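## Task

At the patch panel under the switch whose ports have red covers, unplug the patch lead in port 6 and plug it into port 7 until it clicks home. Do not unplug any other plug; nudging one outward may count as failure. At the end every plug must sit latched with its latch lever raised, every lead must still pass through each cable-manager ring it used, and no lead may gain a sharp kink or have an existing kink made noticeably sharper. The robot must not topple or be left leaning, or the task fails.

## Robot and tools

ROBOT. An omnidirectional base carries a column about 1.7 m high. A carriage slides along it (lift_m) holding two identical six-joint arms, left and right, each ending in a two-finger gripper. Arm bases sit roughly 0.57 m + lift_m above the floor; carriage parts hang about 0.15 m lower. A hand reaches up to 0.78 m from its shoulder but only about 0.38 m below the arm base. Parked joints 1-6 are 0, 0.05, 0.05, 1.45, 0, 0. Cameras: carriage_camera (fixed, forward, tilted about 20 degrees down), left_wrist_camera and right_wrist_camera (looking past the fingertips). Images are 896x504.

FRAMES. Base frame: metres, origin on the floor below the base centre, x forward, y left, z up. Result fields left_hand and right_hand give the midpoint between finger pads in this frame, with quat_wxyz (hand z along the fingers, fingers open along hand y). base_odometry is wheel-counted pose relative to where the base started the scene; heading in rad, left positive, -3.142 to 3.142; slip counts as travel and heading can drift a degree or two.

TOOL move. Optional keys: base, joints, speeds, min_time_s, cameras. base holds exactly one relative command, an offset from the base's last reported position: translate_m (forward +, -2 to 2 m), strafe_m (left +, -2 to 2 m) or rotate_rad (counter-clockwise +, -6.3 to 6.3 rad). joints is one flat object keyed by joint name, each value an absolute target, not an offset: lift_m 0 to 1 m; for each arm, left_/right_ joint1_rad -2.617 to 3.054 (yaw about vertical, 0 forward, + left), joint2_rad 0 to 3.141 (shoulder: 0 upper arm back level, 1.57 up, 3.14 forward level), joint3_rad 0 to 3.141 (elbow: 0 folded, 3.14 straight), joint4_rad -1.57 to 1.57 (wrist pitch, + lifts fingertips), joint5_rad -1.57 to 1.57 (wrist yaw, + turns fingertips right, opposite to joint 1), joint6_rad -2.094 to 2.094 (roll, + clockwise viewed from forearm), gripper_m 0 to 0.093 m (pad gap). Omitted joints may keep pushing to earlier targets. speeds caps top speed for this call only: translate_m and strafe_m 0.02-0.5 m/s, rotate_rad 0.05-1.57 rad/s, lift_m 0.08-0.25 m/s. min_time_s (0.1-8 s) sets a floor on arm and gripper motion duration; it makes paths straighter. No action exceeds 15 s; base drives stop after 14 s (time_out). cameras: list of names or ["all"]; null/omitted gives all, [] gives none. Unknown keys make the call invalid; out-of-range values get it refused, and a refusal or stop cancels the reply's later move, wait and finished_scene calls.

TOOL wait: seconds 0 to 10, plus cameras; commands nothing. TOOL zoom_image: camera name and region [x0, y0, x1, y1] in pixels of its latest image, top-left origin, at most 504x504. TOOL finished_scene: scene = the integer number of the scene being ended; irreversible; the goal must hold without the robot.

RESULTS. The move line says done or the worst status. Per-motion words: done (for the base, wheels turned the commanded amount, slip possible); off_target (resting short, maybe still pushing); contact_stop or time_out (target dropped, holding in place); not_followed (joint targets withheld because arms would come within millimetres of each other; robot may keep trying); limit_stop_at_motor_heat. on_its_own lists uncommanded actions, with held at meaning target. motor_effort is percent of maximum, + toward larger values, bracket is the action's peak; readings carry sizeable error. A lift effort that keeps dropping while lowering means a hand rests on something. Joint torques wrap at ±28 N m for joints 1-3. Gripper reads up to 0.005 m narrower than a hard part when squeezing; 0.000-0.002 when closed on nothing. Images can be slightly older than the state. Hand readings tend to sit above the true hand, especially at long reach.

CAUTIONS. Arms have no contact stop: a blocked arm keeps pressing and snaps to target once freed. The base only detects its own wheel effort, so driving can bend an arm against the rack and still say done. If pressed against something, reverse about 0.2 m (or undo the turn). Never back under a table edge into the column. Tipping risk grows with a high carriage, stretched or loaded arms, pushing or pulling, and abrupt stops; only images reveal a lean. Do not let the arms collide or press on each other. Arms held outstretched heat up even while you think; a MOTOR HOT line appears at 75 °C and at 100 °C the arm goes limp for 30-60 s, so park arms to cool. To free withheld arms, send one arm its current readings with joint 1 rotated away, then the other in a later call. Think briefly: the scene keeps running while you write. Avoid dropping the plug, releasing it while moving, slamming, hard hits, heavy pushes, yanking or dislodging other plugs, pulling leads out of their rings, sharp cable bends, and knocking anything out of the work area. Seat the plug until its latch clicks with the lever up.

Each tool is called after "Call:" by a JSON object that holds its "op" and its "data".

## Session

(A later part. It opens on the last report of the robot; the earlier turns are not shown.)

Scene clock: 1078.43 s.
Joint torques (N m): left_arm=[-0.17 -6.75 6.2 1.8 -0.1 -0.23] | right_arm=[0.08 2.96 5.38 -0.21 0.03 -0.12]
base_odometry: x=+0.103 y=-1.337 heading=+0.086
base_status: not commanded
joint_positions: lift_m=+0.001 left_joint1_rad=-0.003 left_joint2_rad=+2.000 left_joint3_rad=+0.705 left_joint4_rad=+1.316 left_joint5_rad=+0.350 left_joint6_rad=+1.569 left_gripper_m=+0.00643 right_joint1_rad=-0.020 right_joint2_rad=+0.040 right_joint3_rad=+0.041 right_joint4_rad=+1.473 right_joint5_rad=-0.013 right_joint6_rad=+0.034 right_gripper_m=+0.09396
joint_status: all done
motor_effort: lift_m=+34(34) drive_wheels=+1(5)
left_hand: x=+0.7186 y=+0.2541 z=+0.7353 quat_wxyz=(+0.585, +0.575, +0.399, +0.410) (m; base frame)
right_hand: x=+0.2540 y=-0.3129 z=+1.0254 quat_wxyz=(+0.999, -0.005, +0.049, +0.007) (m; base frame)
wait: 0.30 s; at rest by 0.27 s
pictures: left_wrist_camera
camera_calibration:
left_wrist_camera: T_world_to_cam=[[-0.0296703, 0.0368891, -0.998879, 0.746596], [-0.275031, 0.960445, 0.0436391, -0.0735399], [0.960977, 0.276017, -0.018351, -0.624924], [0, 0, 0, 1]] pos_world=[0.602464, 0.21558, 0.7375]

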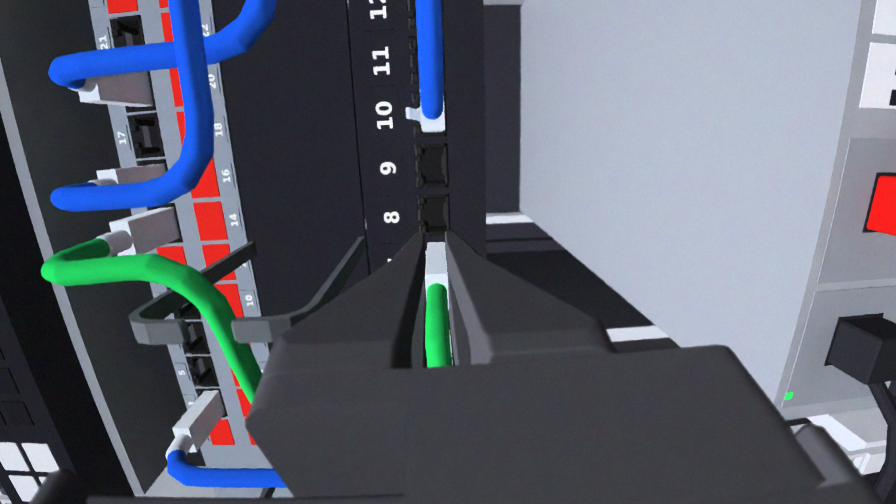

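Call:
{"op": "move", "data": {"joints": {"left_joint4_rad": 1.296}, "cameras": []}}

Call:
{"op": "wait", "data": {"seconds": 0.3, "cameras": ["left_wrist_camera"]}}

Call:
{"op": "zoom_image", "data": {"camera": "left_wrist_camera", "region": [370, 150, 530, 310]}}

Scene clock: 1087.50 s.
Joint torques (N m): left_arm=[-0.14 -6.65 6.22 1.73 -0.09 -0.22] | right_arm=[-0.2 3.1 5.48 -0.15 0.03 -0.13]
move: done
base_odometry: x=+0.103 y=-1.337 heading=+0.086
base_status: not commanded
joint_positions: lift_m=+0.001 left_joint1_rad=-0.003 left_joint2_rad=+2.000 left_joint3_rad=+0.705 left_joint4_rad=+1.315 left_joint5_rad=+0.350 left_joint6_rad=+1.569 left_gripper_m=+0.00643 right_joint1_rad=-0.020 right_joint2_rad=+0.040 right_joint3_rad=+0.041 right_joint4_rad=+1.473 right_joint5_rad=-0.013 right_joint6_rad=+0.034 right_gripper_m=+0.09396
joint_status: all done
motor_effort: lift_m=+34(34) drive_wheels=+4(5)
left_hand: x=+0.7186 y=+0.2541 z=+0.7351 quat_wxyz=(+0.585, +0.576, +0.399, +0.410) (m; base frame)
right_hand: x=+0.2540 y=-0.3129 z=+1.0254 quat_wxyz=(+0.999, -0.005, +0.049, +0.007) (m; base frame)
pictures: none
No camera images: "cameras" was empty.

Scene clock: 1087.80 s.
Joint torques (N m): left_arm=[-0.14 -6.69 6.2 1.73 -0.09 -0.23] | right_arm=[-0.12 3.02 5.49 -0.18 0.01 -0.12]
base_odometry: x=+0.103 y=-1.337 heading=+0.086
base_status: not commanded
joint_positions: lift_m=+0.001 left_joint1_rad=-0.003 left_joint2_rad=+2.000 left_joint3_rad=+0.705 left_joint4_rad=+1.315 left_joint5_rad=+0.350 left_joint6_rad=+1.569 left_gripper_m=+0.00643 right_joint1_rad=-0.020 right_joint2_rad=+0.040 right_joint3_rad=+0.041 right_joint4_rad=+1.473 right_joint5_rad=-0.013 right_joint6_rad=+0.034 right_gripper_m=+0.09396
joint_status: all done
motor_effort: lift_m=+34(34) drive_wheels=+5(5)
left_hand: x=+0.7186 y=+0.2541 z=+0.7351 quat_wxyz=(+0.585, +0.576, +0.399, +0.410) (m; base frame)
right_hand: x=+0.2540 y=-0.3129 z=+1.0254 quat_wxyz=(+0.999, -0.005, +0.049, +0.007) (m; base frame)
wait: 0.30 s; at rest by 0.27 s
pictures: left_wrist_camera
camera_calibration:
left_wrist_camera: T_world_to_cam=[[-0.0304324, 0.0368913, -0.998856, 0.746947], [-0.274997, 0.960444, 0.0438511, -0.0737109], [0.960963, 0.276017, -0.0190836, -0.624382], [0, 0, 0, 1]] pos_world=[0.60247, 0.21558, 0.737409]

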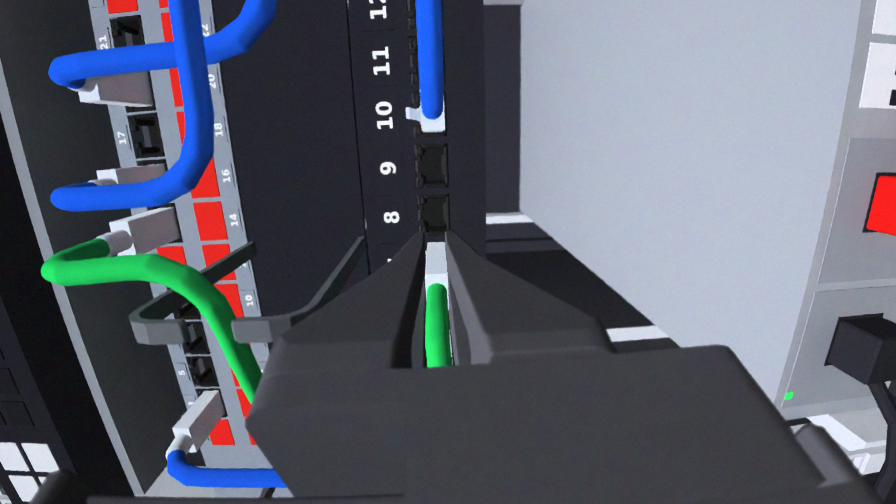

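Scaled by 3.150 from the camera's 896x504 image, which has a finer 1280x720 frame.

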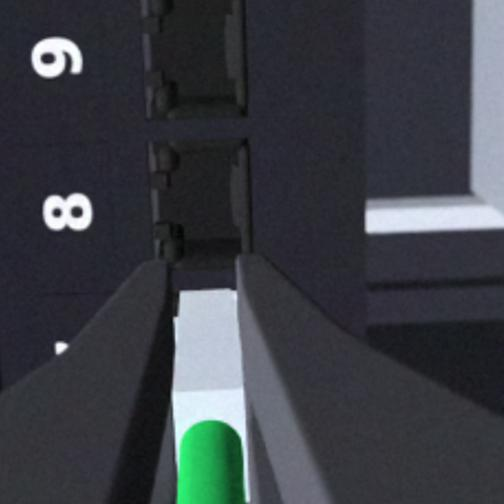

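Call:
{"op": "move", "data": {"joints": {"left_joint4_rad": 1.29}, "cameras": ["left_wrist_camera"]}}

Call:
{"op": "zoom_image", "data": {"camera": "left_wrist_camera", "region": [370, 150, 530, 310]}}

Scene clock: 1130.00 s.
Joint torques (N m): left_arm=[-0.13 -6.71 6.19 1.68 -0.09 -0.22] | right_arm=[-0.12 2.91 5.37 -0.2 0.01 -0.12]
move: done
base_odometry: x=+0.103 y=-1.337 heading=+0.086
base_status: not commanded
joint_positions: lift_m=+0.001 left_joint1_rad=-0.003 left_joint2_rad=+2.000 left_joint3_rad=+0.705 left_joint4_rad=+1.315 left_joint5_rad=+0.350 left_joint6_rad=+1.569 left_gripper_m=+0.00643 right_joint1_rad=-0.020 right_joint2_rad=+0.040 right_joint3_rad=+0.041 right_joint4_rad=+1.473 right_joint5_rad=-0.013 right_joint6_rad=+0.034 right_gripper_m=+0.09396
joint_status: all done
motor_effort: lift_m=+34(34) drive_wheels=+3(5)
left_hand: x=+0.7186 y=+0.2541 z=+0.7351 quat_wxyz=(+0.585, +0.576, +0.399, +0.410) (m; base frame)
right_hand: x=+0.2540 y=-0.3129 z=+1.0254 quat_wxyz=(+0.999, -0.005, +0.049, +0.007) (m; base frame)
pictures: left_wrist_camera
camera_calibration:
left_wrist_camera: T_world_to_cam=[[-0.0304324, 0.0368913, -0.998856, 0.746947], [-0.274997, 0.960444, 0.0438511, -0.0737109], [0.960963, 0.276017, -0.0190836, -0.624382], [0, 0, 0, 1]] pos_world=[0.60247, 0.21558, 0.737409]

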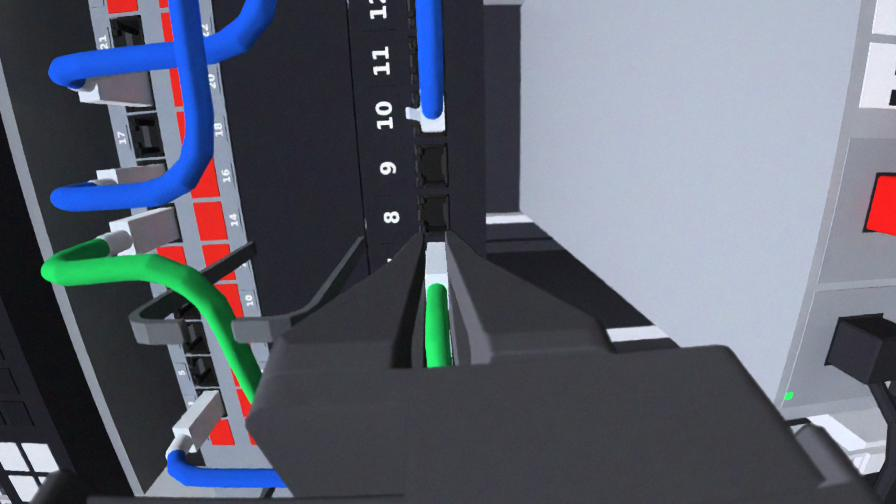

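Scaled by 3.150 from the camera's 896x504 image, which has a finer 1280x720 frame.

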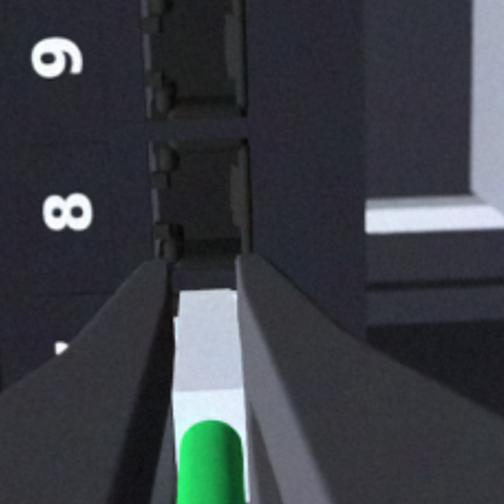

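Call:
{"op": "move", "data": {"joints": {"lift_m": 0.0, "left_joint4_rad": 1.288}, "cameras": []}}

Call:
{"op": "wait", "data": {"seconds": 0.3, "cameras": ["left_wrist_camera"]}}

Call:
{"op": "zoom_image", "data": {"camera": "left_wrist_camera", "region": [370, 150, 530, 310]}}

Scene clock: 1142.43 s.
Joint torques (N m): left_arm=[-0.12 -6.71 6.22 1.65 -0.11 -0.22] | right_arm=[-0.12 2.97 5.18 -0.18 0.03 -0.09]
move: done
base_odometry: x=+0.103 y=-1.337 heading=+0.086
base_status: not commanded
joint_positions: lift_m=+0.000 left_joint1_rad=-0.003 left_joint2_rad=+2.000 left_joint3_rad=+0.705 left_joint4_rad=+1.315 left_joint5_rad=+0.351 left_joint6_rad=+1.569 left_gripper_m=+0.00643 right_joint1_rad=-0.020 right_joint2_rad=+0.040 right_joint3_rad=+0.041 right_joint4_rad=+1.473 right_joint5_rad=-0.013 right_joint6_rad=+0.034 right_gripper_m=+0.09396
joint_status: all done
motor_effort: lift_m=+33(35) drive_wheels=+3(5)
left_hand: x=+0.7186 y=+0.2540 z=+0.7344 quat_wxyz=(+0.585, +0.576, +0.399, +0.409) (m; base frame)
right_hand: x=+0.2540 y=-0.3129 z=+1.0249 quat_wxyz=(+0.999, -0.005, +0.049, +0.007) (m; base frame)
pictures: none
No camera images: "cameras" was empty.

Scene clock: 1142.73 s.
Joint torques (N m): left_arm=[-0.13 -6.67 6.22 1.65 -0.1 -0.22] | right_arm=[0.06 2.96 5.46 -0.24 0 -0.12]
base_odometry: x=+0.103 y=-1.337 heading=+0.086
base_status: not commanded
joint_positions: lift_m=+0.000 left_joint1_rad=-0.003 left_joint2_rad=+2.000 left_joint3_rad=+0.705 left_joint4_rad=+1.315 left_joint5_rad=+0.351 left_joint6_rad=+1.569 left_gripper_m=+0.00643 right_joint1_rad=-0.020 right_joint2_rad=+0.040 right_joint3_rad=+0.041 right_joint4_rad=+1.473 right_joint5_rad=-0.013 right_joint6_rad=+0.034 right_gripper_m=+0.09396
joint_status: all done
motor_effort: lift_m=+33(35) drive_wheels=+4(5)
left_hand: x=+0.7186 y=+0.2540 z=+0.7344 quat_wxyz=(+0.585, +0.576, +0.399, +0.409) (m; base frame)
right_hand: x=+0.2540 y=-0.3129 z=+1.0249 quat_wxyz=(+0.999, -0.005, +0.049, +0.007) (m; base frame)
wait: 0.30 s; at rest by 0.27 s
pictures: left_wrist_camera
camera_calibration:
left_wrist_camera: T_world_to_cam=[[-0.0311663, 0.036932, -0.998832, 0.746716], [-0.274231, 0.960653, 0.0440771, -0.0743416], [0.961159, 0.275285, -0.019812, -0.623742], [0, 0, 0, 1]] pos_world=[0.6024, 0.215545, 0.736762]

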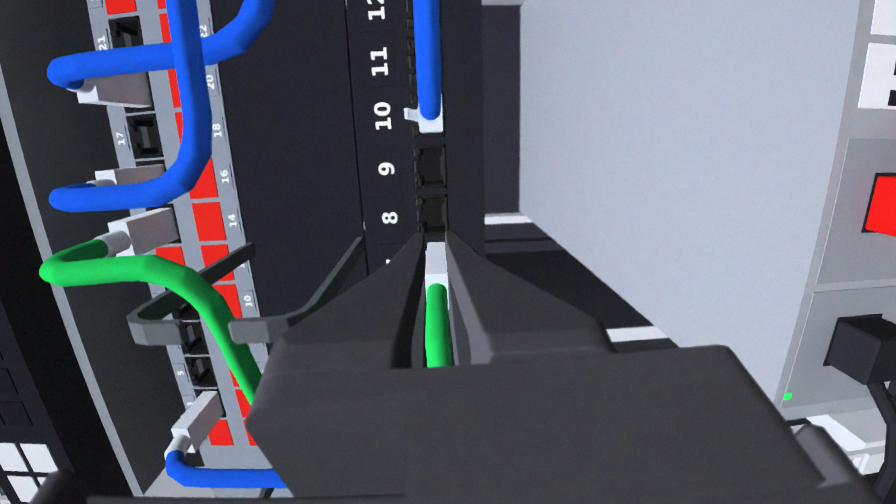

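Scaled by 3.150 from the camera's 896x504 image, which has a finer 1280x720 frame.

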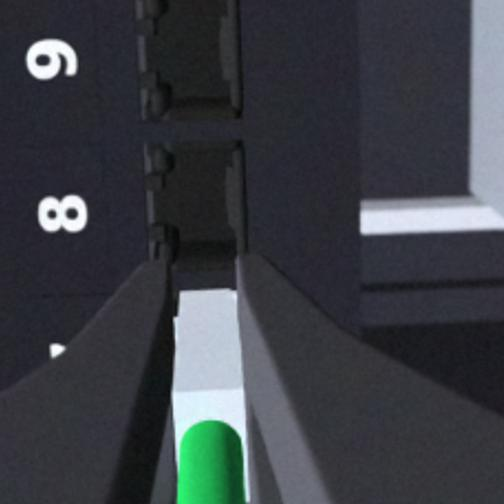

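Call:
{"op": "move", "data": {"base": {"translate_m": 0.005}, "speeds": {"translate_m": 0.02}, "cameras": []}}

Call:
{"op": "wait", "data": {"seconds": 0.3, "cameras": ["left_wrist_camera"]}}

Call:
{"op": "zoom_image", "data": {"camera": "left_wrist_camera", "region": [370, 150, 530, 310]}}

Scene clock: 1149.13 s.
Joint torques (N m): left_arm=[-0.68 -6.69 7.45 1.42 -0.3 -0.22] | right_arm=[0.01 2.99 5.38 -0.18 0.02 -0.13]
move: done
base_odometry: x=+0.107 y=-1.337 heading=+0.086
base_status: done
joint_positions: lift_m=+0.000 left_joint1_rad=+0.004 left_joint2_rad=+2.000 left_joint3_rad=+0.689 left_joint4_rad=+1.337 left_joint5_rad=+0.371 left_joint6_rad=+1.569 left_gripper_m=+0.00643 right_joint1_rad=-0.020 right_joint2_rad=+0.040 right_joint3_rad=+0.041 right_joint4_rad=+1.473 right_joint5_rad=-0.013 right_joint6_rad=+0.034 right_gripper_m=+0.09396
joint_status: not commanded
motor_effort: lift_m=+33(34) drive_wheels=+5(10)
left_hand: x=+0.7144 y=+0.2544 z=+0.7341 quat_wxyz=(+0.588, +0.577, +0.393, +0.408) (m; base frame)
right_hand: x=+0.2540 y=-0.3129 z=+1.0249 quat_wxyz=(+0.999, -0.005, +0.049, +0.007) (m; base frame)
pictures: none
No camera images: "cameras" was empty.

Scene clock: 1149.43 s.
Joint torques (N m): left_arm=[-0.79 -6.6 7.51 1.42 -0.32 -0.23] | right_arm=[-0.13 2.97 5.38 -0.22 -0.01 -0.11]
base_odometry: x=+0.107 y=-1.337 heading=+0.086
base_status: done
joint_positions: lift_m=+0.000 left_joint1_rad=+0.004 left_joint2_rad=+2.000 left_joint3_rad=+0.689 left_joint4_rad=+1.337 left_joint5_rad=+0.371 left_joint6_rad=+1.569 left_gripper_m=+0.00643 right_joint1_rad=-0.020 right_joint2_rad=+0.040 right_joint3_rad=+0.041 right_joint4_rad=+1.473 right_joint5_rad=-0.013 right_joint6_rad=+0.034 right_gripper_m=+0.09396
joint_status: not commanded
motor_effort: lift_m=+33(34) drive_wheels=+7(10)
left_hand: x=+0.7144 y=+0.2544 z=+0.7341 quat_wxyz=(+0.588, +0.577, +0.393, +0.408) (m; base frame)
right_hand: x=+0.2540 y=-0.3129 z=+1.0249 quat_wxyz=(+0.999, -0.005, +0.049, +0.007) (m; base frame)
wait: 0.30 s; at rest by 0.27 s
pictures: left_wrist_camera
camera_calibration:
left_wrist_camera: T_world_to_cam=[[-0.0234711, 0.0377154, -0.999013, 0.740762], [-0.262803, 0.96391, 0.0425645, -0.0837571], [0.964564, 0.263543, -0.0127123, -0.624451], [0, 0, 0, 1]] pos_world=[0.597698, 0.217366, 0.735658]

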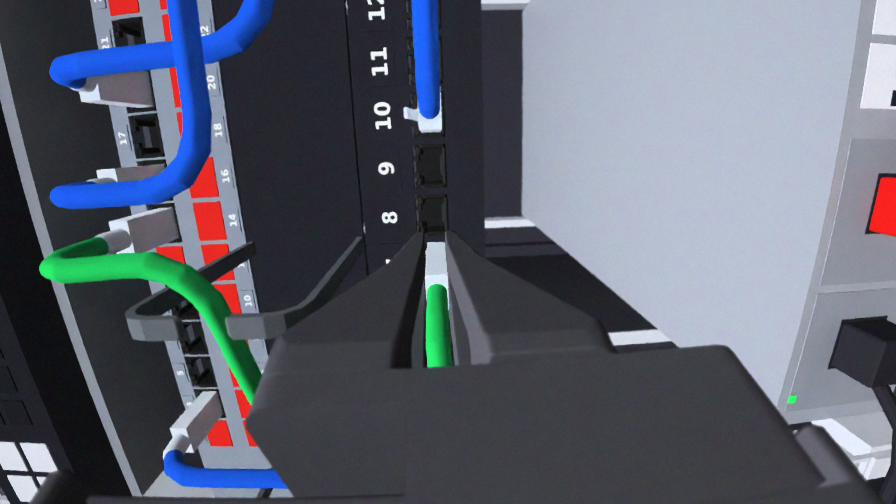

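Scaled by 3.150 from the camera's 896x504 image, which has a finer 1280x720 frame.

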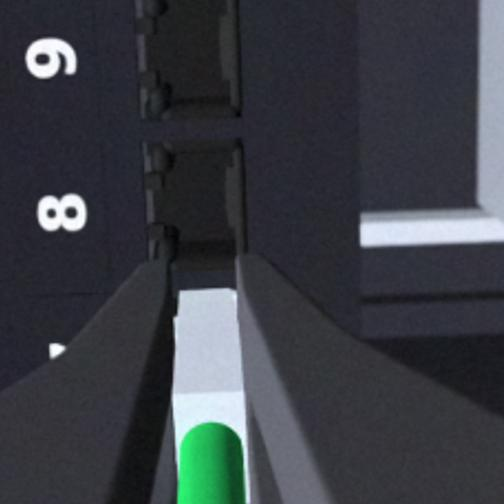

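Call:
{"op": "move", "data": {"base": {"translate_m": -0.007}, "speeds": {"translate_m": 0.02}, "cameras": []}}

Call:
{"op": "move", "data": {"base": {"strafe_m": 0.0016}, "speeds": {"strafe_m": 0.02}, "cameras": []}}

Call:
{"op": "wait", "data": {"seconds": 0.3, "cameras": ["left_wrist_camera"]}}

Call:
{"op": "zoom_image", "data": {"camera": "left_wrist_camera", "region": [390, 170, 490, 270]}}

Scene clock: 1238.30 s.
Joint torques (N m): left_arm=[-0.55 -6.64 6.83 1.89 -0.14 -0.22] | right_arm=[-0.2 2.88 5.61 -0.17 0.06 -0.16]
move: done
base_odometry: x=+0.100 y=-1.338 heading=+0.086
base_status: done
joint_positions: lift_m=+0.000 left_joint1_rad=+0.002 left_joint2_rad=+2.000 left_joint3_rad=+0.698 left_joint4_rad=+1.292 left_joint5_rad=+0.356 left_joint6_rad=+1.569 left_gripper_m=+0.00643 right_joint1_rad=-0.020 right_joint2_rad=+0.040 right_joint3_rad=+0.041 right_joint4_rad=+1.473 right_joint5_rad=-0.013 right_joint6_rad=+0.034 right_gripper_m=+0.09396
joint_status: not commanded
motor_effort: lift_m=+33(34) drive_wheels=+3(7)
left_hand: x=+0.7171 y=+0.2554 z=+0.7267 quat_wxyz=(+0.579, +0.582, +0.407, +0.401) (m; base frame)
right_hand: x=+0.2541 y=-0.3129 z=+1.0249 quat_wxyz=(+0.999, -0.005, +0.049, +0.007) (m; base frame)
pictures: none
No camera images: "cameras" was empty.

Scene clock: 1238.87 s.
Joint torques (N m): left_arm=[-0.27 -6.74 6.84 1.91 -0.12 -0.23] | right_arm=[-0.27 3.07 5.64 -0.18 0.03 -0.11]
move: done
base_odometry: x=+0.100 y=-1.336 heading=+0.086
base_status: done
joint_positions: lift_m=+0.000 left_joint1_rad=-0.002 left_joint2_rad=+2.000 left_joint3_rad=+0.699 left_joint4_rad=+1.291 left_joint5_rad=+0.355 left_joint6_rad=+1.569 left_gripper_m=+0.00643 right_joint1_rad=-0.020 right_joint2_rad=+0.040 right_joint3_rad=+0.041 right_joint4_rad=+1.473 right_joint5_rad=-0.013 right_joint6_rad=+0.034 right_gripper_m=+0.09396
joint_status: not commanded
motor_effort: lift_m=+33(34) drive_wheels=-3(4)
left_hand: x=+0.7170 y=+0.2539 z=+0.7264 quat_wxyz=(+0.579, +0.583, +0.407, +0.399) (m; base frame)
right_hand: x=+0.2541 y=-0.3129 z=+1.0249 quat_wxyz=(+0.999, -0.005, +0.049, +0.007) (m; base frame)
pictures: none
No camera images: "cameras" was empty.

Scene clock: 1239.17 s.
Joint torques (N m): left_arm=[-0.17 -6.72 6.79 1.91 -0.14 -0.22] | right_arm=[-0.08 2.93 5.31 -0.18 0.03 -0.18]
base_odometry: x=+0.100 y=-1.336 heading=+0.086
base_status: done
joint_positions: lift_m=+0.000 left_joint1_rad=-0.002 left_joint2_rad=+2.000 left_joint3_rad=+0.699 left_joint4_rad=+1.291 left_joint5_rad=+0.355 left_joint6_rad=+1.569 left_gripper_m=+0.00643 right_joint1_rad=-0.020 right_joint2_rad=+0.040 right_joint3_rad=+0.041 right_joint4_rad=+1.473 right_joint5_rad=-0.013 right_joint6_rad=+0.034 right_gripper_m=+0.09396
joint_status: not commanded
motor_effort: lift_m=+33(34) drive_wheels=-2(4)
left_hand: x=+0.7170 y=+0.2539 z=+0.7264 quat_wxyz=(+0.579, +0.583, +0.407, +0.399) (m; base frame)
right_hand: x=+0.2541 y=-0.3129 z=+1.0249 quat_wxyz=(+0.999, -0.005, +0.049, +0.007) (m; base frame)
wait: 0.30 s; at rest by 0.27 s
pictures: left_wrist_camera
camera_calibration:
left_wrist_camera: T_world_to_cam=[[-0.0615161, 0.0371625, -0.997414, 0.75937], [-0.269825, 0.961479, 0.0524652, -0.0837759], [0.960943, 0.272354, -0.0491191, -0.600164], [0, 0, 0, 1]] pos_world=[0.600832, 0.215786, 0.732322]

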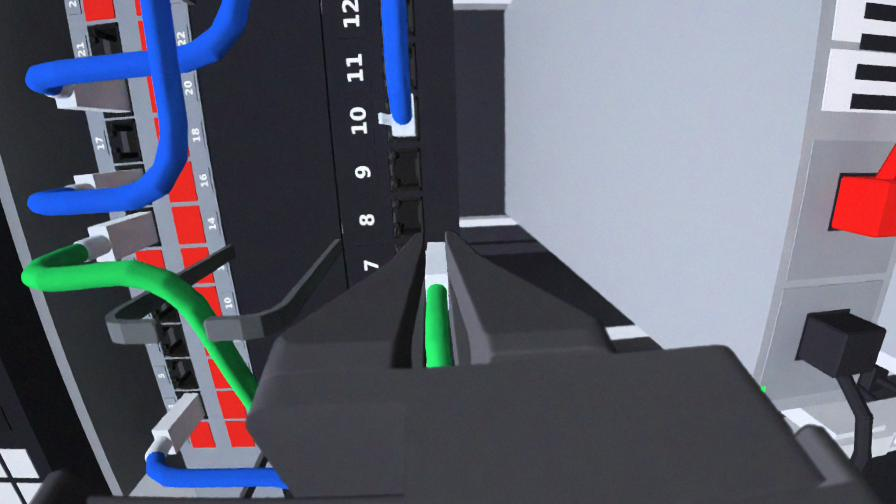

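Scaled by 5.040 from the camera's 896x504 image, which has a finer 1280x720 frame.

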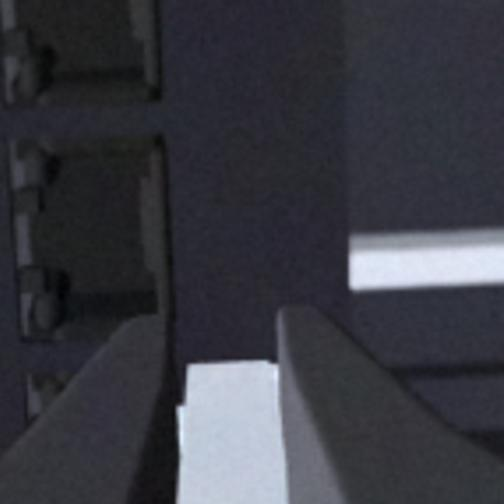

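Call:
{"op": "move", "data": {"joints": {"left_joint4_rad": 1.338, "lift_m": 0.0008}, "cameras": []}}

Call:
{"op": "wait", "data": {"seconds": 0.3, "cameras": ["left_wrist_camera"]}}

Call:
{"op": "zoom_image", "data": {"camera": "left_wrist_camera", "region": [390, 170, 490, 270]}}

Scene clock: 1254.43 s.
Joint torques (N m): left_arm=[-0.17 -6.64 6.82 2.08 -0.13 -0.22] | right_arm=[0.01 3 5.42 -0.18 0.03 -0.15]
move: done
base_odometry: x=+0.100 y=-1.336 heading=+0.086
base_status: not commanded
joint_positions: lift_m=+0.001 left_joint1_rad=-0.002 left_joint2_rad=+2.000 left_joint3_rad=+0.699 left_joint4_rad=+1.317 left_joint5_rad=+0.354 left_joint6_rad=+1.569 left_gripper_m=+0.00643 right_joint1_rad=-0.020 right_joint2_rad=+0.040 right_joint3_rad=+0.041 right_joint4_rad=+1.473 right_joint5_rad=-0.013 right_joint6_rad=+0.034 right_gripper_m=+0.09396
joint_status: all done
motor_effort: lift_m=+42(44) drive_wheels=-5(5)
left_hand: x=+0.7171 y=+0.2541 z=+0.7327 quat_wxyz=(+0.584, +0.577, +0.400, +0.407) (m; base frame)
right_hand: x=+0.2541 y=-0.3129 z=+1.0250 quat_wxyz=(+0.999, -0.005, +0.049, +0.007) (m; base frame)
pictures: none
No camera images: "cameras" was empty.

Scene clock: 1254.73 s.
Joint torques (N m): left_arm=[-0.23 -6.64 6.78 2.13 -0.13 -0.22] | right_arm=[-0.02 2.99 5.35 -0.15 0.02 -0.11]
base_odometry: x=+0.100 y=-1.336 heading=+0.086
base_status: not commanded
joint_positions: lift_m=+0.001 left_joint1_rad=-0.002 left_joint2_rad=+2.000 left_joint3_rad=+0.699 left_joint4_rad=+1.318 left_joint5_rad=+0.354 left_joint6_rad=+1.569 left_gripper_m=+0.00643 right_joint1_rad=-0.020 right_joint2_rad=+0.040 right_joint3_rad=+0.041 right_joint4_rad=+1.473 right_joint5_rad=-0.013 right_joint6_rad=+0.034 right_gripper_m=+0.09396
joint_status: all done
motor_effort: lift_m=+42(44) drive_wheels=-2(5)
left_hand: x=+0.7171 y=+0.2541 z=+0.7329 quat_wxyz=(+0.584, +0.577, +0.399, +0.408) (m; base frame)
right_hand: x=+0.2541 y=-0.3129 z=+1.0250 quat_wxyz=(+0.999, -0.005, +0.049, +0.007) (m; base frame)
wait: 0.30 s; at rest by 0.27 s
pictures: left_wrist_camera
camera_calibration:
left_wrist_camera: T_world_to_cam=[[-0.0341578, 0.0370364, -0.99873, 0.747263], [-0.27263, 0.961068, 0.0449641, -0.0767211], [0.961513, 0.273819, -0.0227307, -0.620104], [0, 0, 0, 1]] pos_world=[0.600846, 0.215855, 0.735668]

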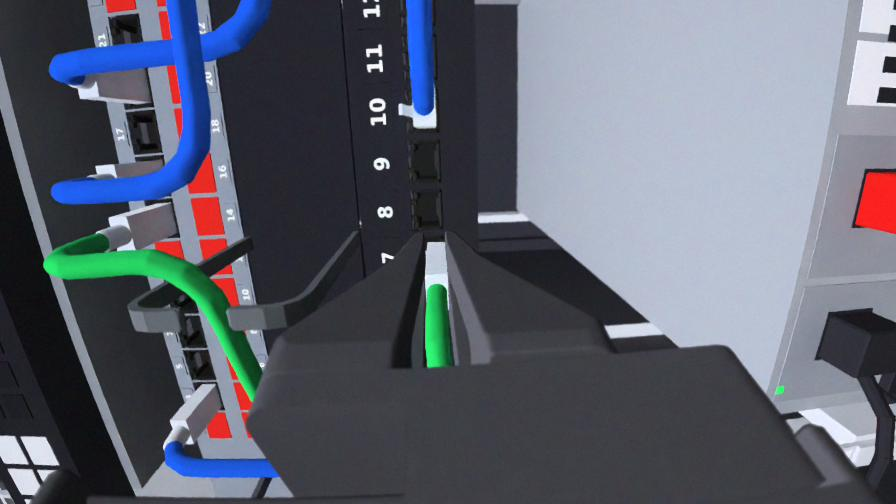

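Scaled by 5.040 from the camera's 896x504 image, which has a finer 1280x720 frame.

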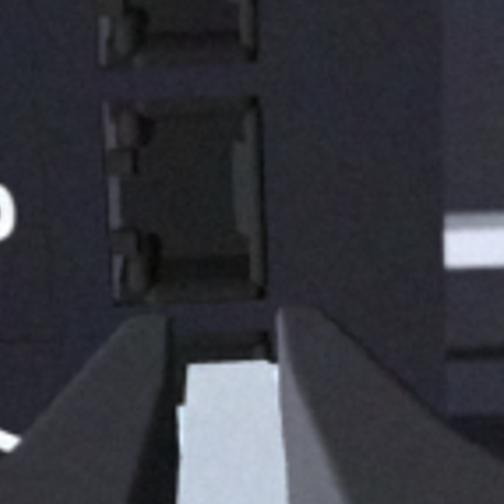

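Call:
{"op": "move", "data": {"joints": {"lift_m": 0.002}, "cameras": []}}

Call:
{"op": "wait", "data": {"seconds": 0.3, "cameras": ["left_wrist_camera"]}}

Call:
{"op": "zoom_image", "data": {"camera": "left_wrist_camera", "region": [390, 170, 490, 270]}}

Scene clock: 1276.53 s.
Joint torques (N m): left_arm=[-0.25 -6.52 6.71 2.08 -0.11 -0.22] | right_arm=[-0.23 3.12 5.33 -0.18 0.02 -0.12]
move: done
base_odometry: x=+0.100 y=-1.336 heading=+0.086
base_status: not commanded
joint_positions: lift_m=+0.002 left_joint1_rad=-0.002 left_joint2_rad=+2.000 left_joint3_rad=+0.699 left_joint4_rad=+1.322 left_joint5_rad=+0.353 left_joint6_rad=+1.569 left_gripper_m=+0.00643 right_joint1_rad=-0.020 right_joint2_rad=+0.040 right_joint3_rad=+0.041 right_joint4_rad=+1.473 right_joint5_rad=-0.013 right_joint6_rad=+0.034 right_gripper_m=+0.09396
joint_status: all done
motor_effort: lift_m=+44(48) drive_wheels=-3(4)
left_hand: x=+0.7172 y=+0.2542 z=+0.7351 quat_wxyz=(+0.585, +0.576, +0.398, +0.409) (m; base frame)
right_hand: x=+0.2541 y=-0.3129 z=+1.0259 quat_wxyz=(+0.999, -0.005, +0.049, +0.007) (m; base frame)
pictures: none
No camera images: "cameras" was empty.

Scene clock: 1276.83 s.
Joint torques (N m): left_arm=[-0.27 -6.74 6.68 2.09 -0.11 -0.23] | right_arm=[-0.4 2.92 5.41 -0.16 0.06 -0.15]
base_odometry: x=+0.100 y=-1.336 heading=+0.086
base_status: not commanded
joint_positions: lift_m=+0.002 left_joint1_rad=-0.002 left_joint2_rad=+2.000 left_joint3_rad=+0.699 left_joint4_rad=+1.322 left_joint5_rad=+0.353 left_joint6_rad=+1.569 left_gripper_m=+0.00643 right_joint1_rad=-0.020 right_joint2_rad=+0.040 right_joint3_rad=+0.041 right_joint4_rad=+1.473 right_joint5_rad=-0.013 right_joint6_rad=+0.034 right_gripper_m=+0.09396
joint_status: all done
motor_effort: lift_m=+44(48) drive_wheels=-3(4)
left_hand: x=+0.7173 y=+0.2543 z=+0.7351 quat_wxyz=(+0.585, +0.576, +0.398, +0.409) (m; base frame)
right_hand: x=+0.2541 y=-0.3129 z=+1.0259 quat_wxyz=(+0.999, -0.005, +0.049, +0.007) (m; base frame)
wait: 0.30 s; at rest by 0.27 s
pictures: left_wrist_camera
camera_calibration:
left_wrist_camera: T_world_to_cam=[[-0.0296138, 0.0369898, -0.998877, 0.74628], [-0.273566, 0.96086, 0.0436924, -0.0752244], [0.961397, 0.274552, -0.0183356, -0.623609], [0, 0, 0, 1]] pos_world=[0.601058, 0.215889, 0.737294]

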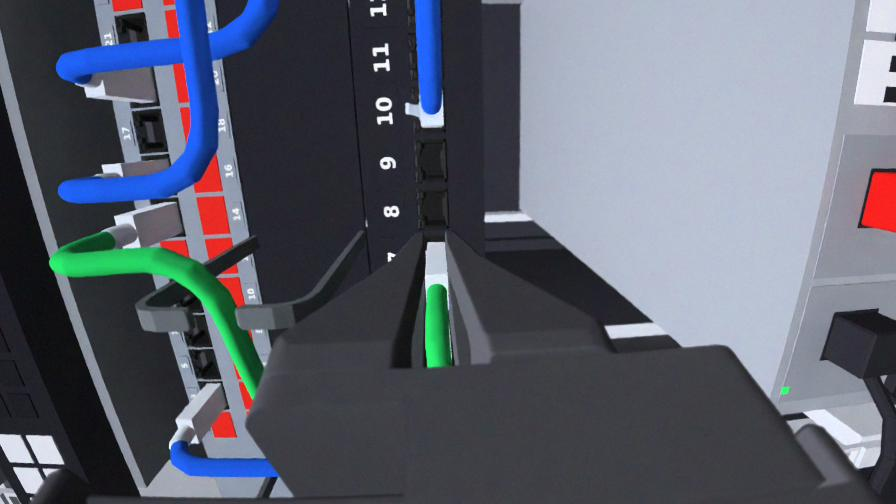

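Scaled by 5.040 from the camera's 896x504 image, which has a finer 1280x720 frame.

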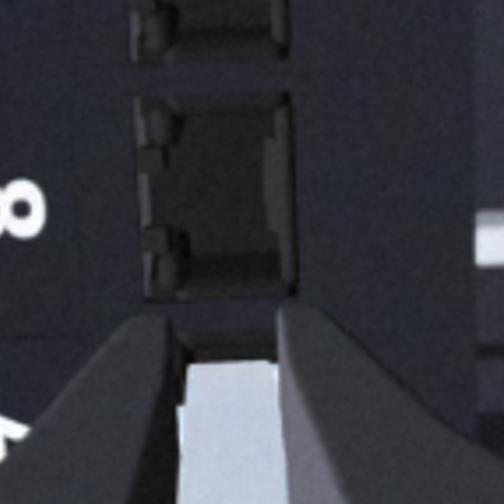

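Call:
{"op": "move", "data": {"joints": {"lift_m": 0.001}, "cameras": []}}

Call:
{"op": "wait", "data": {"seconds": 0.3, "cameras": ["left_wrist_camera"]}}

Call:
{"op": "zoom_image", "data": {"camera": "left_wrist_camera", "region": [390, 170, 490, 270]}}

Scene clock: 1285.73 s.
Joint torques (N m): left_arm=[-0.24 -6.69 6.65 2.08 -0.12 -0.23] | right_arm=[-0.02 3.07 5.38 -0.16 0.08 -0.1]
move: done
base_odometry: x=+0.100 y=-1.336 heading=+0.086
base_status: not commanded
joint_positions: lift_m=+0.001 left_joint1_rad=-0.002 left_joint2_rad=+2.000 left_joint3_rad=+0.699 left_joint4_rad=+1.322 left_joint5_rad=+0.353 left_joint6_rad=+1.569 left_gripper_m=+0.00643 right_joint1_rad=-0.020 right_joint2_rad=+0.040 right_joint3_rad=+0.041 right_joint4_rad=+1.473 right_joint5_rad=-0.013 right_joint6_rad=+0.034 right_gripper_m=+0.09396
joint_status: all done
motor_effort: lift_m=+36(36) drive_wheels=-3(4)
left_hand: x=+0.7173 y=+0.2543 z=+0.7349 quat_wxyz=(+0.585, +0.576, +0.398, +0.410) (m; base frame)
right_hand: x=+0.2541 y=-0.3129 z=+1.0257 quat_wxyz=(+0.999, -0.005, +0.049, +0.007) (m; base frame)
pictures: none
No camera images: "cameras" was empty.

Scene clock: 1286.03 s.
Joint torques (N m): left_arm=[-0.21 -6.67 6.68 2.08 -0.11 -0.23] | right_arm=[-0.08 2.8 5.26 -0.15 0.02 -0.11]
base_odometry: x=+0.100 y=-1.336 heading=+0.086
base_status: not commanded
joint_positions: lift_m=+0.001 left_joint1_rad=-0.002 left_joint2_rad=+2.000 left_joint3_rad=+0.699 left_joint4_rad=+1.322 left_joint5_rad=+0.353 left_joint6_rad=+1.569 left_gripper_m=+0.00643 right_joint1_rad=-0.020 right_joint2_rad=+0.040 right_joint3_rad=+0.041 right_joint4_rad=+1.473 right_joint5_rad=-0.013 right_joint6_rad=+0.034 right_gripper_m=+0.09396
joint_status: all done
motor_effort: lift_m=+36(36) drive_wheels=-1(4)
left_hand: x=+0.7173 y=+0.2543 z=+0.7349 quat_wxyz=(+0.585, +0.576, +0.398, +0.410) (m; base frame)
right_hand: x=+0.2541 y=-0.3129 z=+1.0257 quat_wxyz=(+0.999, -0.005, +0.049, +0.007) (m; base frame)
wait: 0.30 s; at rest by 0.27 s
pictures: left_wrist_camera
camera_calibration:
left_wrist_camera: T_world_to_cam=[[-0.0292469, 0.0369699, -0.998888, 0.745846], [-0.273949, 0.960756, 0.0435796, -0.0748857], [0.9613, 0.274919, -0.0179713, -0.62394], [0, 0, 0, 1]] pos_world=[0.601092, 0.215906, 0.737067]

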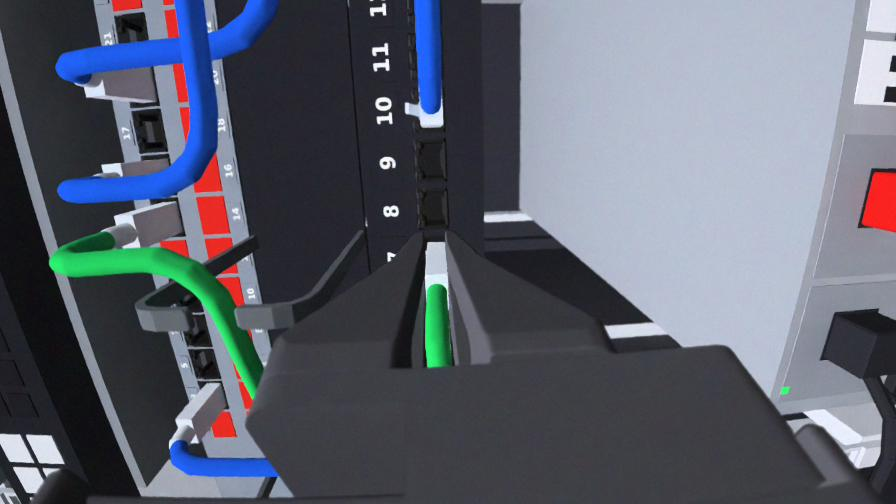

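Scaled by 5.040 from the camera's 896x504 image, which has a finer 1280x720 frame.

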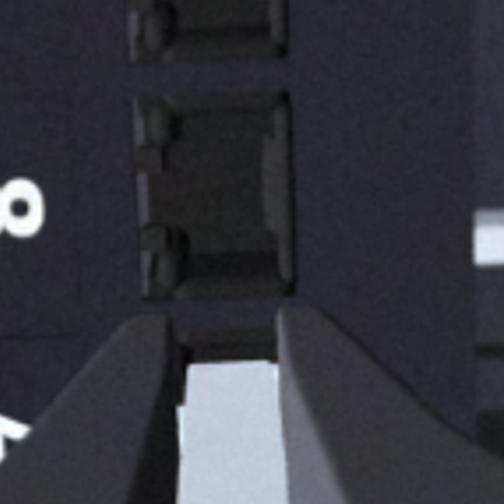

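Call:
{"op": "move", "data": {"joints": {"lift_m": 0.0003}, "cameras": []}}

Call:
{"op": "wait", "data": {"seconds": 0.3, "cameras": ["left_wrist_camera"]}}

Call:
{"op": "zoom_image", "data": {"camera": "left_wrist_camera", "region": [390, 170, 490, 270]}}

Scene clock: 1291.73 s.
Joint torques (N m): left_arm=[-0.24 -6.74 6.65 2.1 -0.11 -0.23] | right_arm=[-0.16 2.95 5.35 -0.11 0.01 -0.14]
move: done
base_odometry: x=+0.100 y=-1.336 heading=+0.086
base_status: not commanded
joint_positions: lift_m=+0.001 left_joint1_rad=-0.002 left_joint2_rad=+2.000 left_joint3_rad=+0.699 left_joint4_rad=+1.323 left_joint5_rad=+0.353 left_joint6_rad=+1.569 left_gripper_m=+0.00643 right_joint1_rad=-0.020 right_joint2_rad=+0.040 right_joint3_rad=+0.041 right_joint4_rad=+1.473 right_joint5_rad=-0.013 right_joint6_rad=+0.034 right_gripper_m=+0.09396
joint_status: all done
motor_effort: lift_m=+34(35) drive_wheels=-3(4)
left_hand: x=+0.7173 y=+0.2543 z=+0.7345 quat_wxyz=(+0.585, +0.576, +0.398, +0.410) (m; base frame)
right_hand: x=+0.2541 y=-0.3129 z=+1.0251 quat_wxyz=(+0.999, -0.005, +0.049, +0.007) (m; base frame)
pictures: none
No camera images: "cameras" was empty.

Scene clock: 1292.03 s.
Joint torques (N m): left_arm=[-0.27 -6.65 6.69 2.08 -0.12 -0.22] | right_arm=[-0.17 3 5.35 -0.18 0.06 -0.1]
base_odometry: x=+0.100 y=-1.336 heading=+0.086
base_status: not commanded
joint_positions: lift_m=+0.001 left_joint1_rad=-0.002 left_joint2_rad=+2.000 left_joint3_rad=+0.699 left_joint4_rad=+1.323 left_joint5_rad=+0.353 left_joint6_rad=+1.569 left_gripper_m=+0.00643 right_joint1_rad=-0.020 right_joint2_rad=+0.040 right_joint3_rad=+0.041 right_joint4_rad=+1.473 right_joint5_rad=-0.013 right_joint6_rad=+0.034 right_gripper_m=+0.09396
joint_status: all done
motor_effort: lift_m=+34(35) drive_wheels=-2(4)
left_hand: x=+0.7173 y=+0.2543 z=+0.7345 quat_wxyz=(+0.585, +0.576, +0.398, +0.410) (m; base frame)
right_hand: x=+0.2541 y=-0.3129 z=+1.0251 quat_wxyz=(+0.999, -0.005, +0.049, +0.007) (m; base frame)
wait: 0.30 s; at rest by 0.27 s
pictures: left_wrist_camera
camera_calibration:
left_wrist_camera: T_world_to_cam=[[-0.0288658, 0.0369692, -0.998899, 0.745134], [-0.273965, 0.960756, 0.0434745, -0.0747775], [0.961306, 0.274919, -0.0176048, -0.624221], [0, 0, 0, 1]] pos_world=[0.60109, 0.215906, 0.736575]

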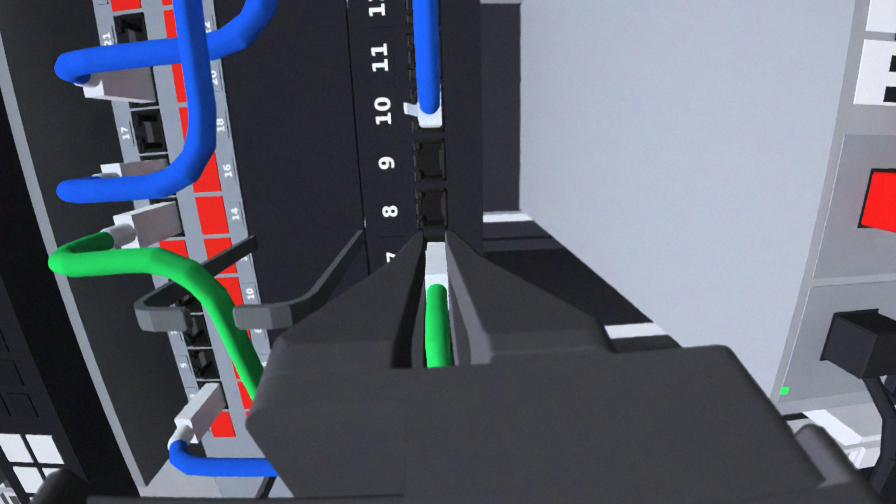

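Scaled by 5.040 from the camera's 896x504 image, which has a finer 1280x720 frame.

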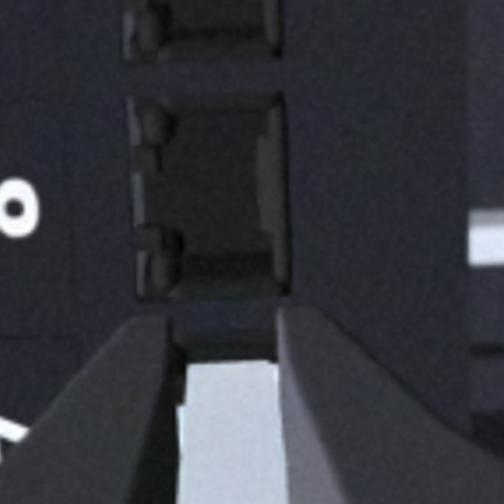

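Call:
{"op": "move", "data": {"base": {"translate_m": 0.005}, "joints": {"lift_m": 0.0}, "speeds": {"translate_m": 0.02}, "cameras": []}}

Call:
{"op": "wait", "data": {"seconds": 0.3, "cameras": ["left_wrist_camera"]}}

Call:
{"op": "zoom_image", "data": {"camera": "left_wrist_camera", "region": [390, 170, 490, 270]}}

Scene clock: 1318.33 s.
Joint torques (N m): left_arm=[-0.29 -6.72 7.06 2.02 -0.2 -0.22] | right_arm=[-0.02 2.99 5.59 -0.23 0.01 -0.11]
move: done
base_odometry: x=+0.105 y=-1.336 heading=+0.085
base_status: done
joint_positions: lift_m=+0.001 left_joint1_rad=-0.001 left_joint2_rad=+2.000 left_joint3_rad=+0.696 left_joint4_rad=+1.329 left_joint5_rad=+0.361 left_joint6_rad=+1.569 left_gripper_m=+0.00643 right_joint1_rad=-0.020 right_joint2_rad=+0.040 right_joint3_rad=+0.041 right_joint4_rad=+1.473 right_joint5_rad=-0.013 right_joint6_rad=+0.034 right_gripper_m=+0.09396
joint_status: all done
motor_effort: lift_m=+33(34) drive_wheels=+7(11)
left_hand: x=+0.7159 y=+0.2533 z=+0.7345 quat_wxyz=(+0.587, +0.577, +0.395, +0.408) (m; base frame)
right_hand: x=+0.2540 y=-0.3129 z=+1.0249 quat_wxyz=(+0.999, -0.005, +0.049, +0.007) (m; base frame)
pictures: none
No camera images: "cameras" was empty.

Scene clock: 1318.63 s.
Joint torques (N m): left_arm=[-0.31 -6.68 7.01 2 -0.21 -0.22] | right_arm=[-0.18 3.11 5.57 -0.16 0.04 -0.12]
base_odometry: x=+0.105 y=-1.336 heading=+0.085
base_status: done
joint_positions: lift_m=+0.001 left_joint1_rad=-0.001 left_joint2_rad=+2.000 left_joint3_rad=+0.696 left_joint4_rad=+1.329 left_joint5_rad=+0.361 left_joint6_rad=+1.569 left_gripper_m=+0.00643 right_joint1_rad=-0.020 right_joint2_rad=+0.040 right_joint3_rad=+0.041 right_joint4_rad=+1.473 right_joint5_rad=-0.013 right_joint6_rad=+0.034 right_gripper_m=+0.09396
joint_status: all done
motor_effort: lift_m=+33(34) drive_wheels=+7(11)
left_hand: x=+0.7159 y=+0.2533 z=+0.7345 quat_wxyz=(+0.587, +0.577, +0.395, +0.408) (m; base frame)
right_hand: x=+0.2540 y=-0.3129 z=+1.0249 quat_wxyz=(+0.999, -0.005, +0.049, +0.007) (m; base frame)
wait: 0.30 s; at rest by 0.27 s
pictures: left_wrist_camera
camera_calibration:
left_wrist_camera: T_world_to_cam=[[-0.0255193, 0.037385, -0.998975, 0.742699], [-0.266394, 0.962912, 0.0428406, -0.0796478], [0.963526, 0.267214, -0.0146137, -0.624482], [0, 0, 0, 1]] pos_world=[0.59944, 0.215798, 0.736224]

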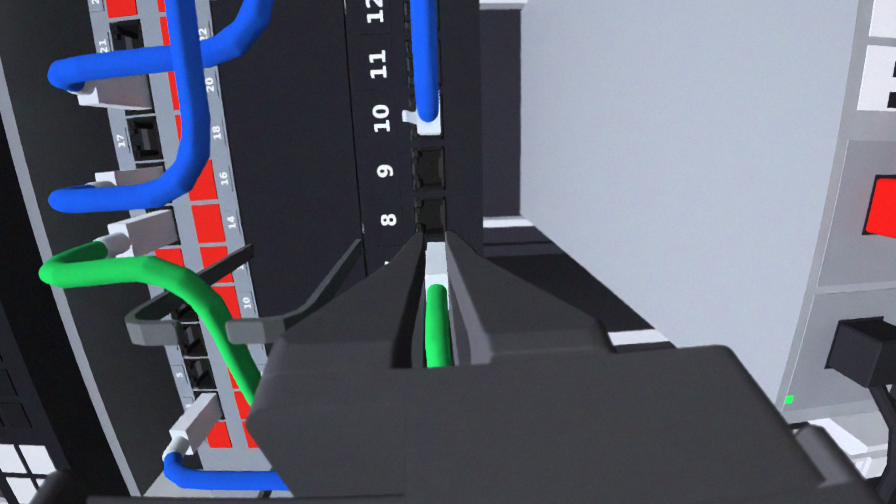

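Scaled by 5.040 from the camera's 896x504 image, which has a finer 1280x720 frame.

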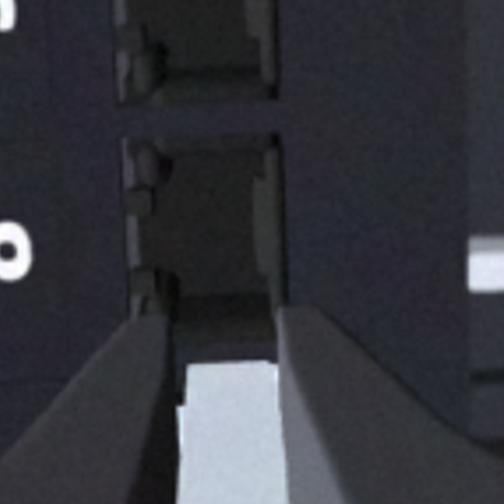

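Call:
{"op": "zoom_image", "data": {"camera": "left_wrist_camera", "region": [400, 140, 460, 200]}}

Call:
{"op": "zoom_image", "data": {"camera": "left_wrist_camera", "region": [400, 190, 460, 250]}}

Scaled by 8.400 from the camera's 896x504 image, which has a finer 1280x720 frame.

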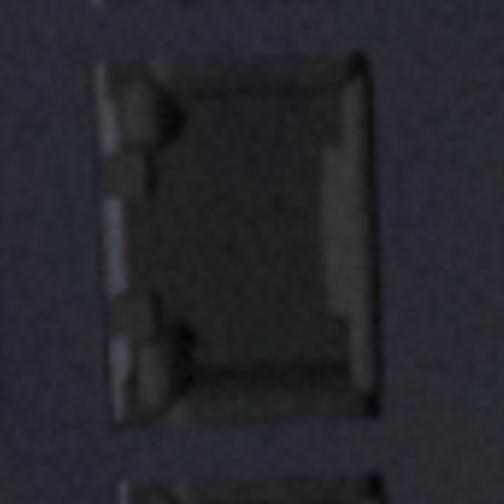

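Scaled by 8.400 from the camera's 896x504 image, which has a finer 1280x720 frame.

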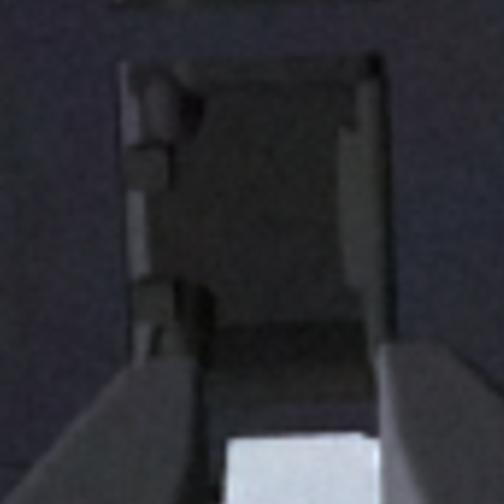

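Call:
{"op": "zoom_image", "data": {"camera": "left_wrist_camera", "region": [220, 220, 400, 400]}}

Call:
{"op": "wait", "data": {"seconds": 0.1, "cameras": ["carriage_camera"]}}

Call:
{"op": "zoom_image", "data": {"camera": "carriage_camera", "region": [250, 330, 450, 504]}}

Scaled by 2.800 from the camera's 896x504 image, which has a finer 1280x720 frame.

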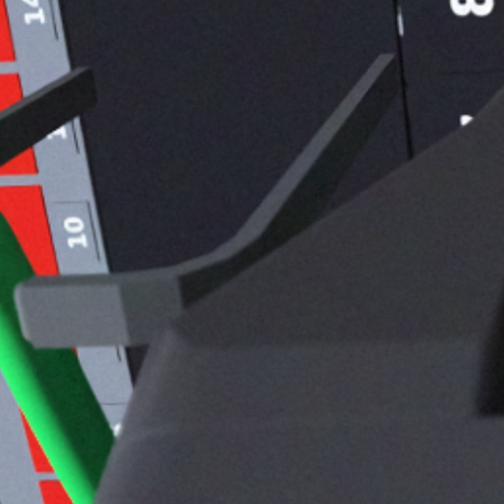

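Scene clock: 1445.80 s.
Joint torques (N m): left_arm=[-0.32 -6.69 6.99 2 -0.21 -0.22] | right_arm=[-0.12 2.88 5.33 -0.19 0.04 -0.18]
base_odometry: x=+0.105 y=-1.336 heading=+0.085
base_status: done
joint_positions: lift_m=+0.001 left_joint1_rad=-0.001 left_joint2_rad=+2.000 left_joint3_rad=+0.696 left_joint4_rad=+1.329 left_joint5_rad=+0.361 left_joint6_rad=+1.569 left_gripper_m=+0.00643 right_joint1_rad=-0.020 right_joint2_rad=+0.040 right_joint3_rad=+0.041 right_joint4_rad=+1.473 right_joint5_rad=-0.013 right_joint6_rad=+0.034 right_gripper_m=+0.09396
joint_status: all done
motor_effort: lift_m=+33(34) drive_wheels=+8(11)
left_hand: x=+0.7159 y=+0.2533 z=+0.7345 quat_wxyz=(+0.587, +0.577, +0.395, +0.408) (m; base frame)
right_hand: x=+0.2540 y=-0.3129 z=+1.0249 quat_wxyz=(+0.999, -0.005, +0.049, +0.007) (m; base frame)
wait: 0.10 s; at rest from the start
pictures: carriage_camera
camera_calibration:
carriage_camera: T_world_to_cam=[[-0.0315153, -0.999315, -0.0193989, 0.0223183], [-0.335878, 0.0288684, -0.941463, 1.00857], [0.941378, -0.0231548, -0.336558, 0.195809], [0, 0, 0, 1]] pos_world=[0.15513, -0.00227894, 1.01587]

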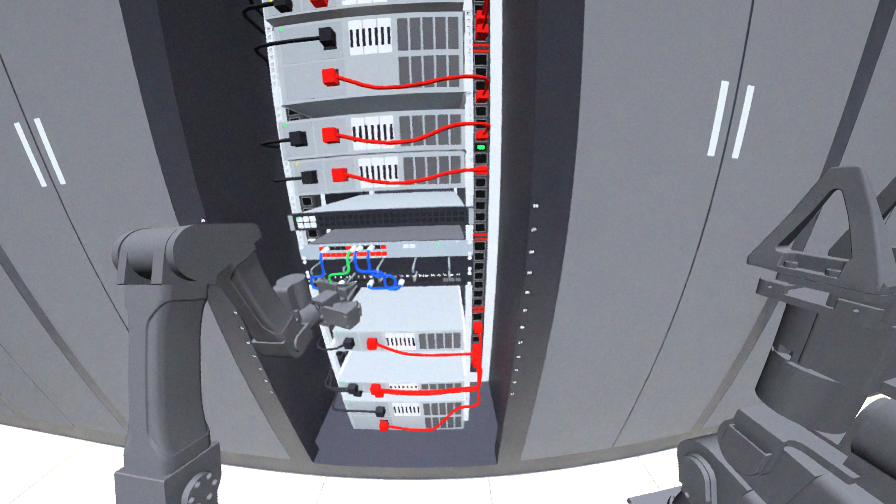

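Scaled by 2.520 from the camera's 896x504 image, which has a finer 1280x720 frame.

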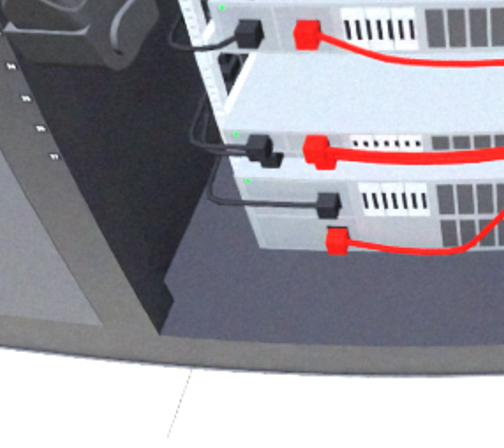

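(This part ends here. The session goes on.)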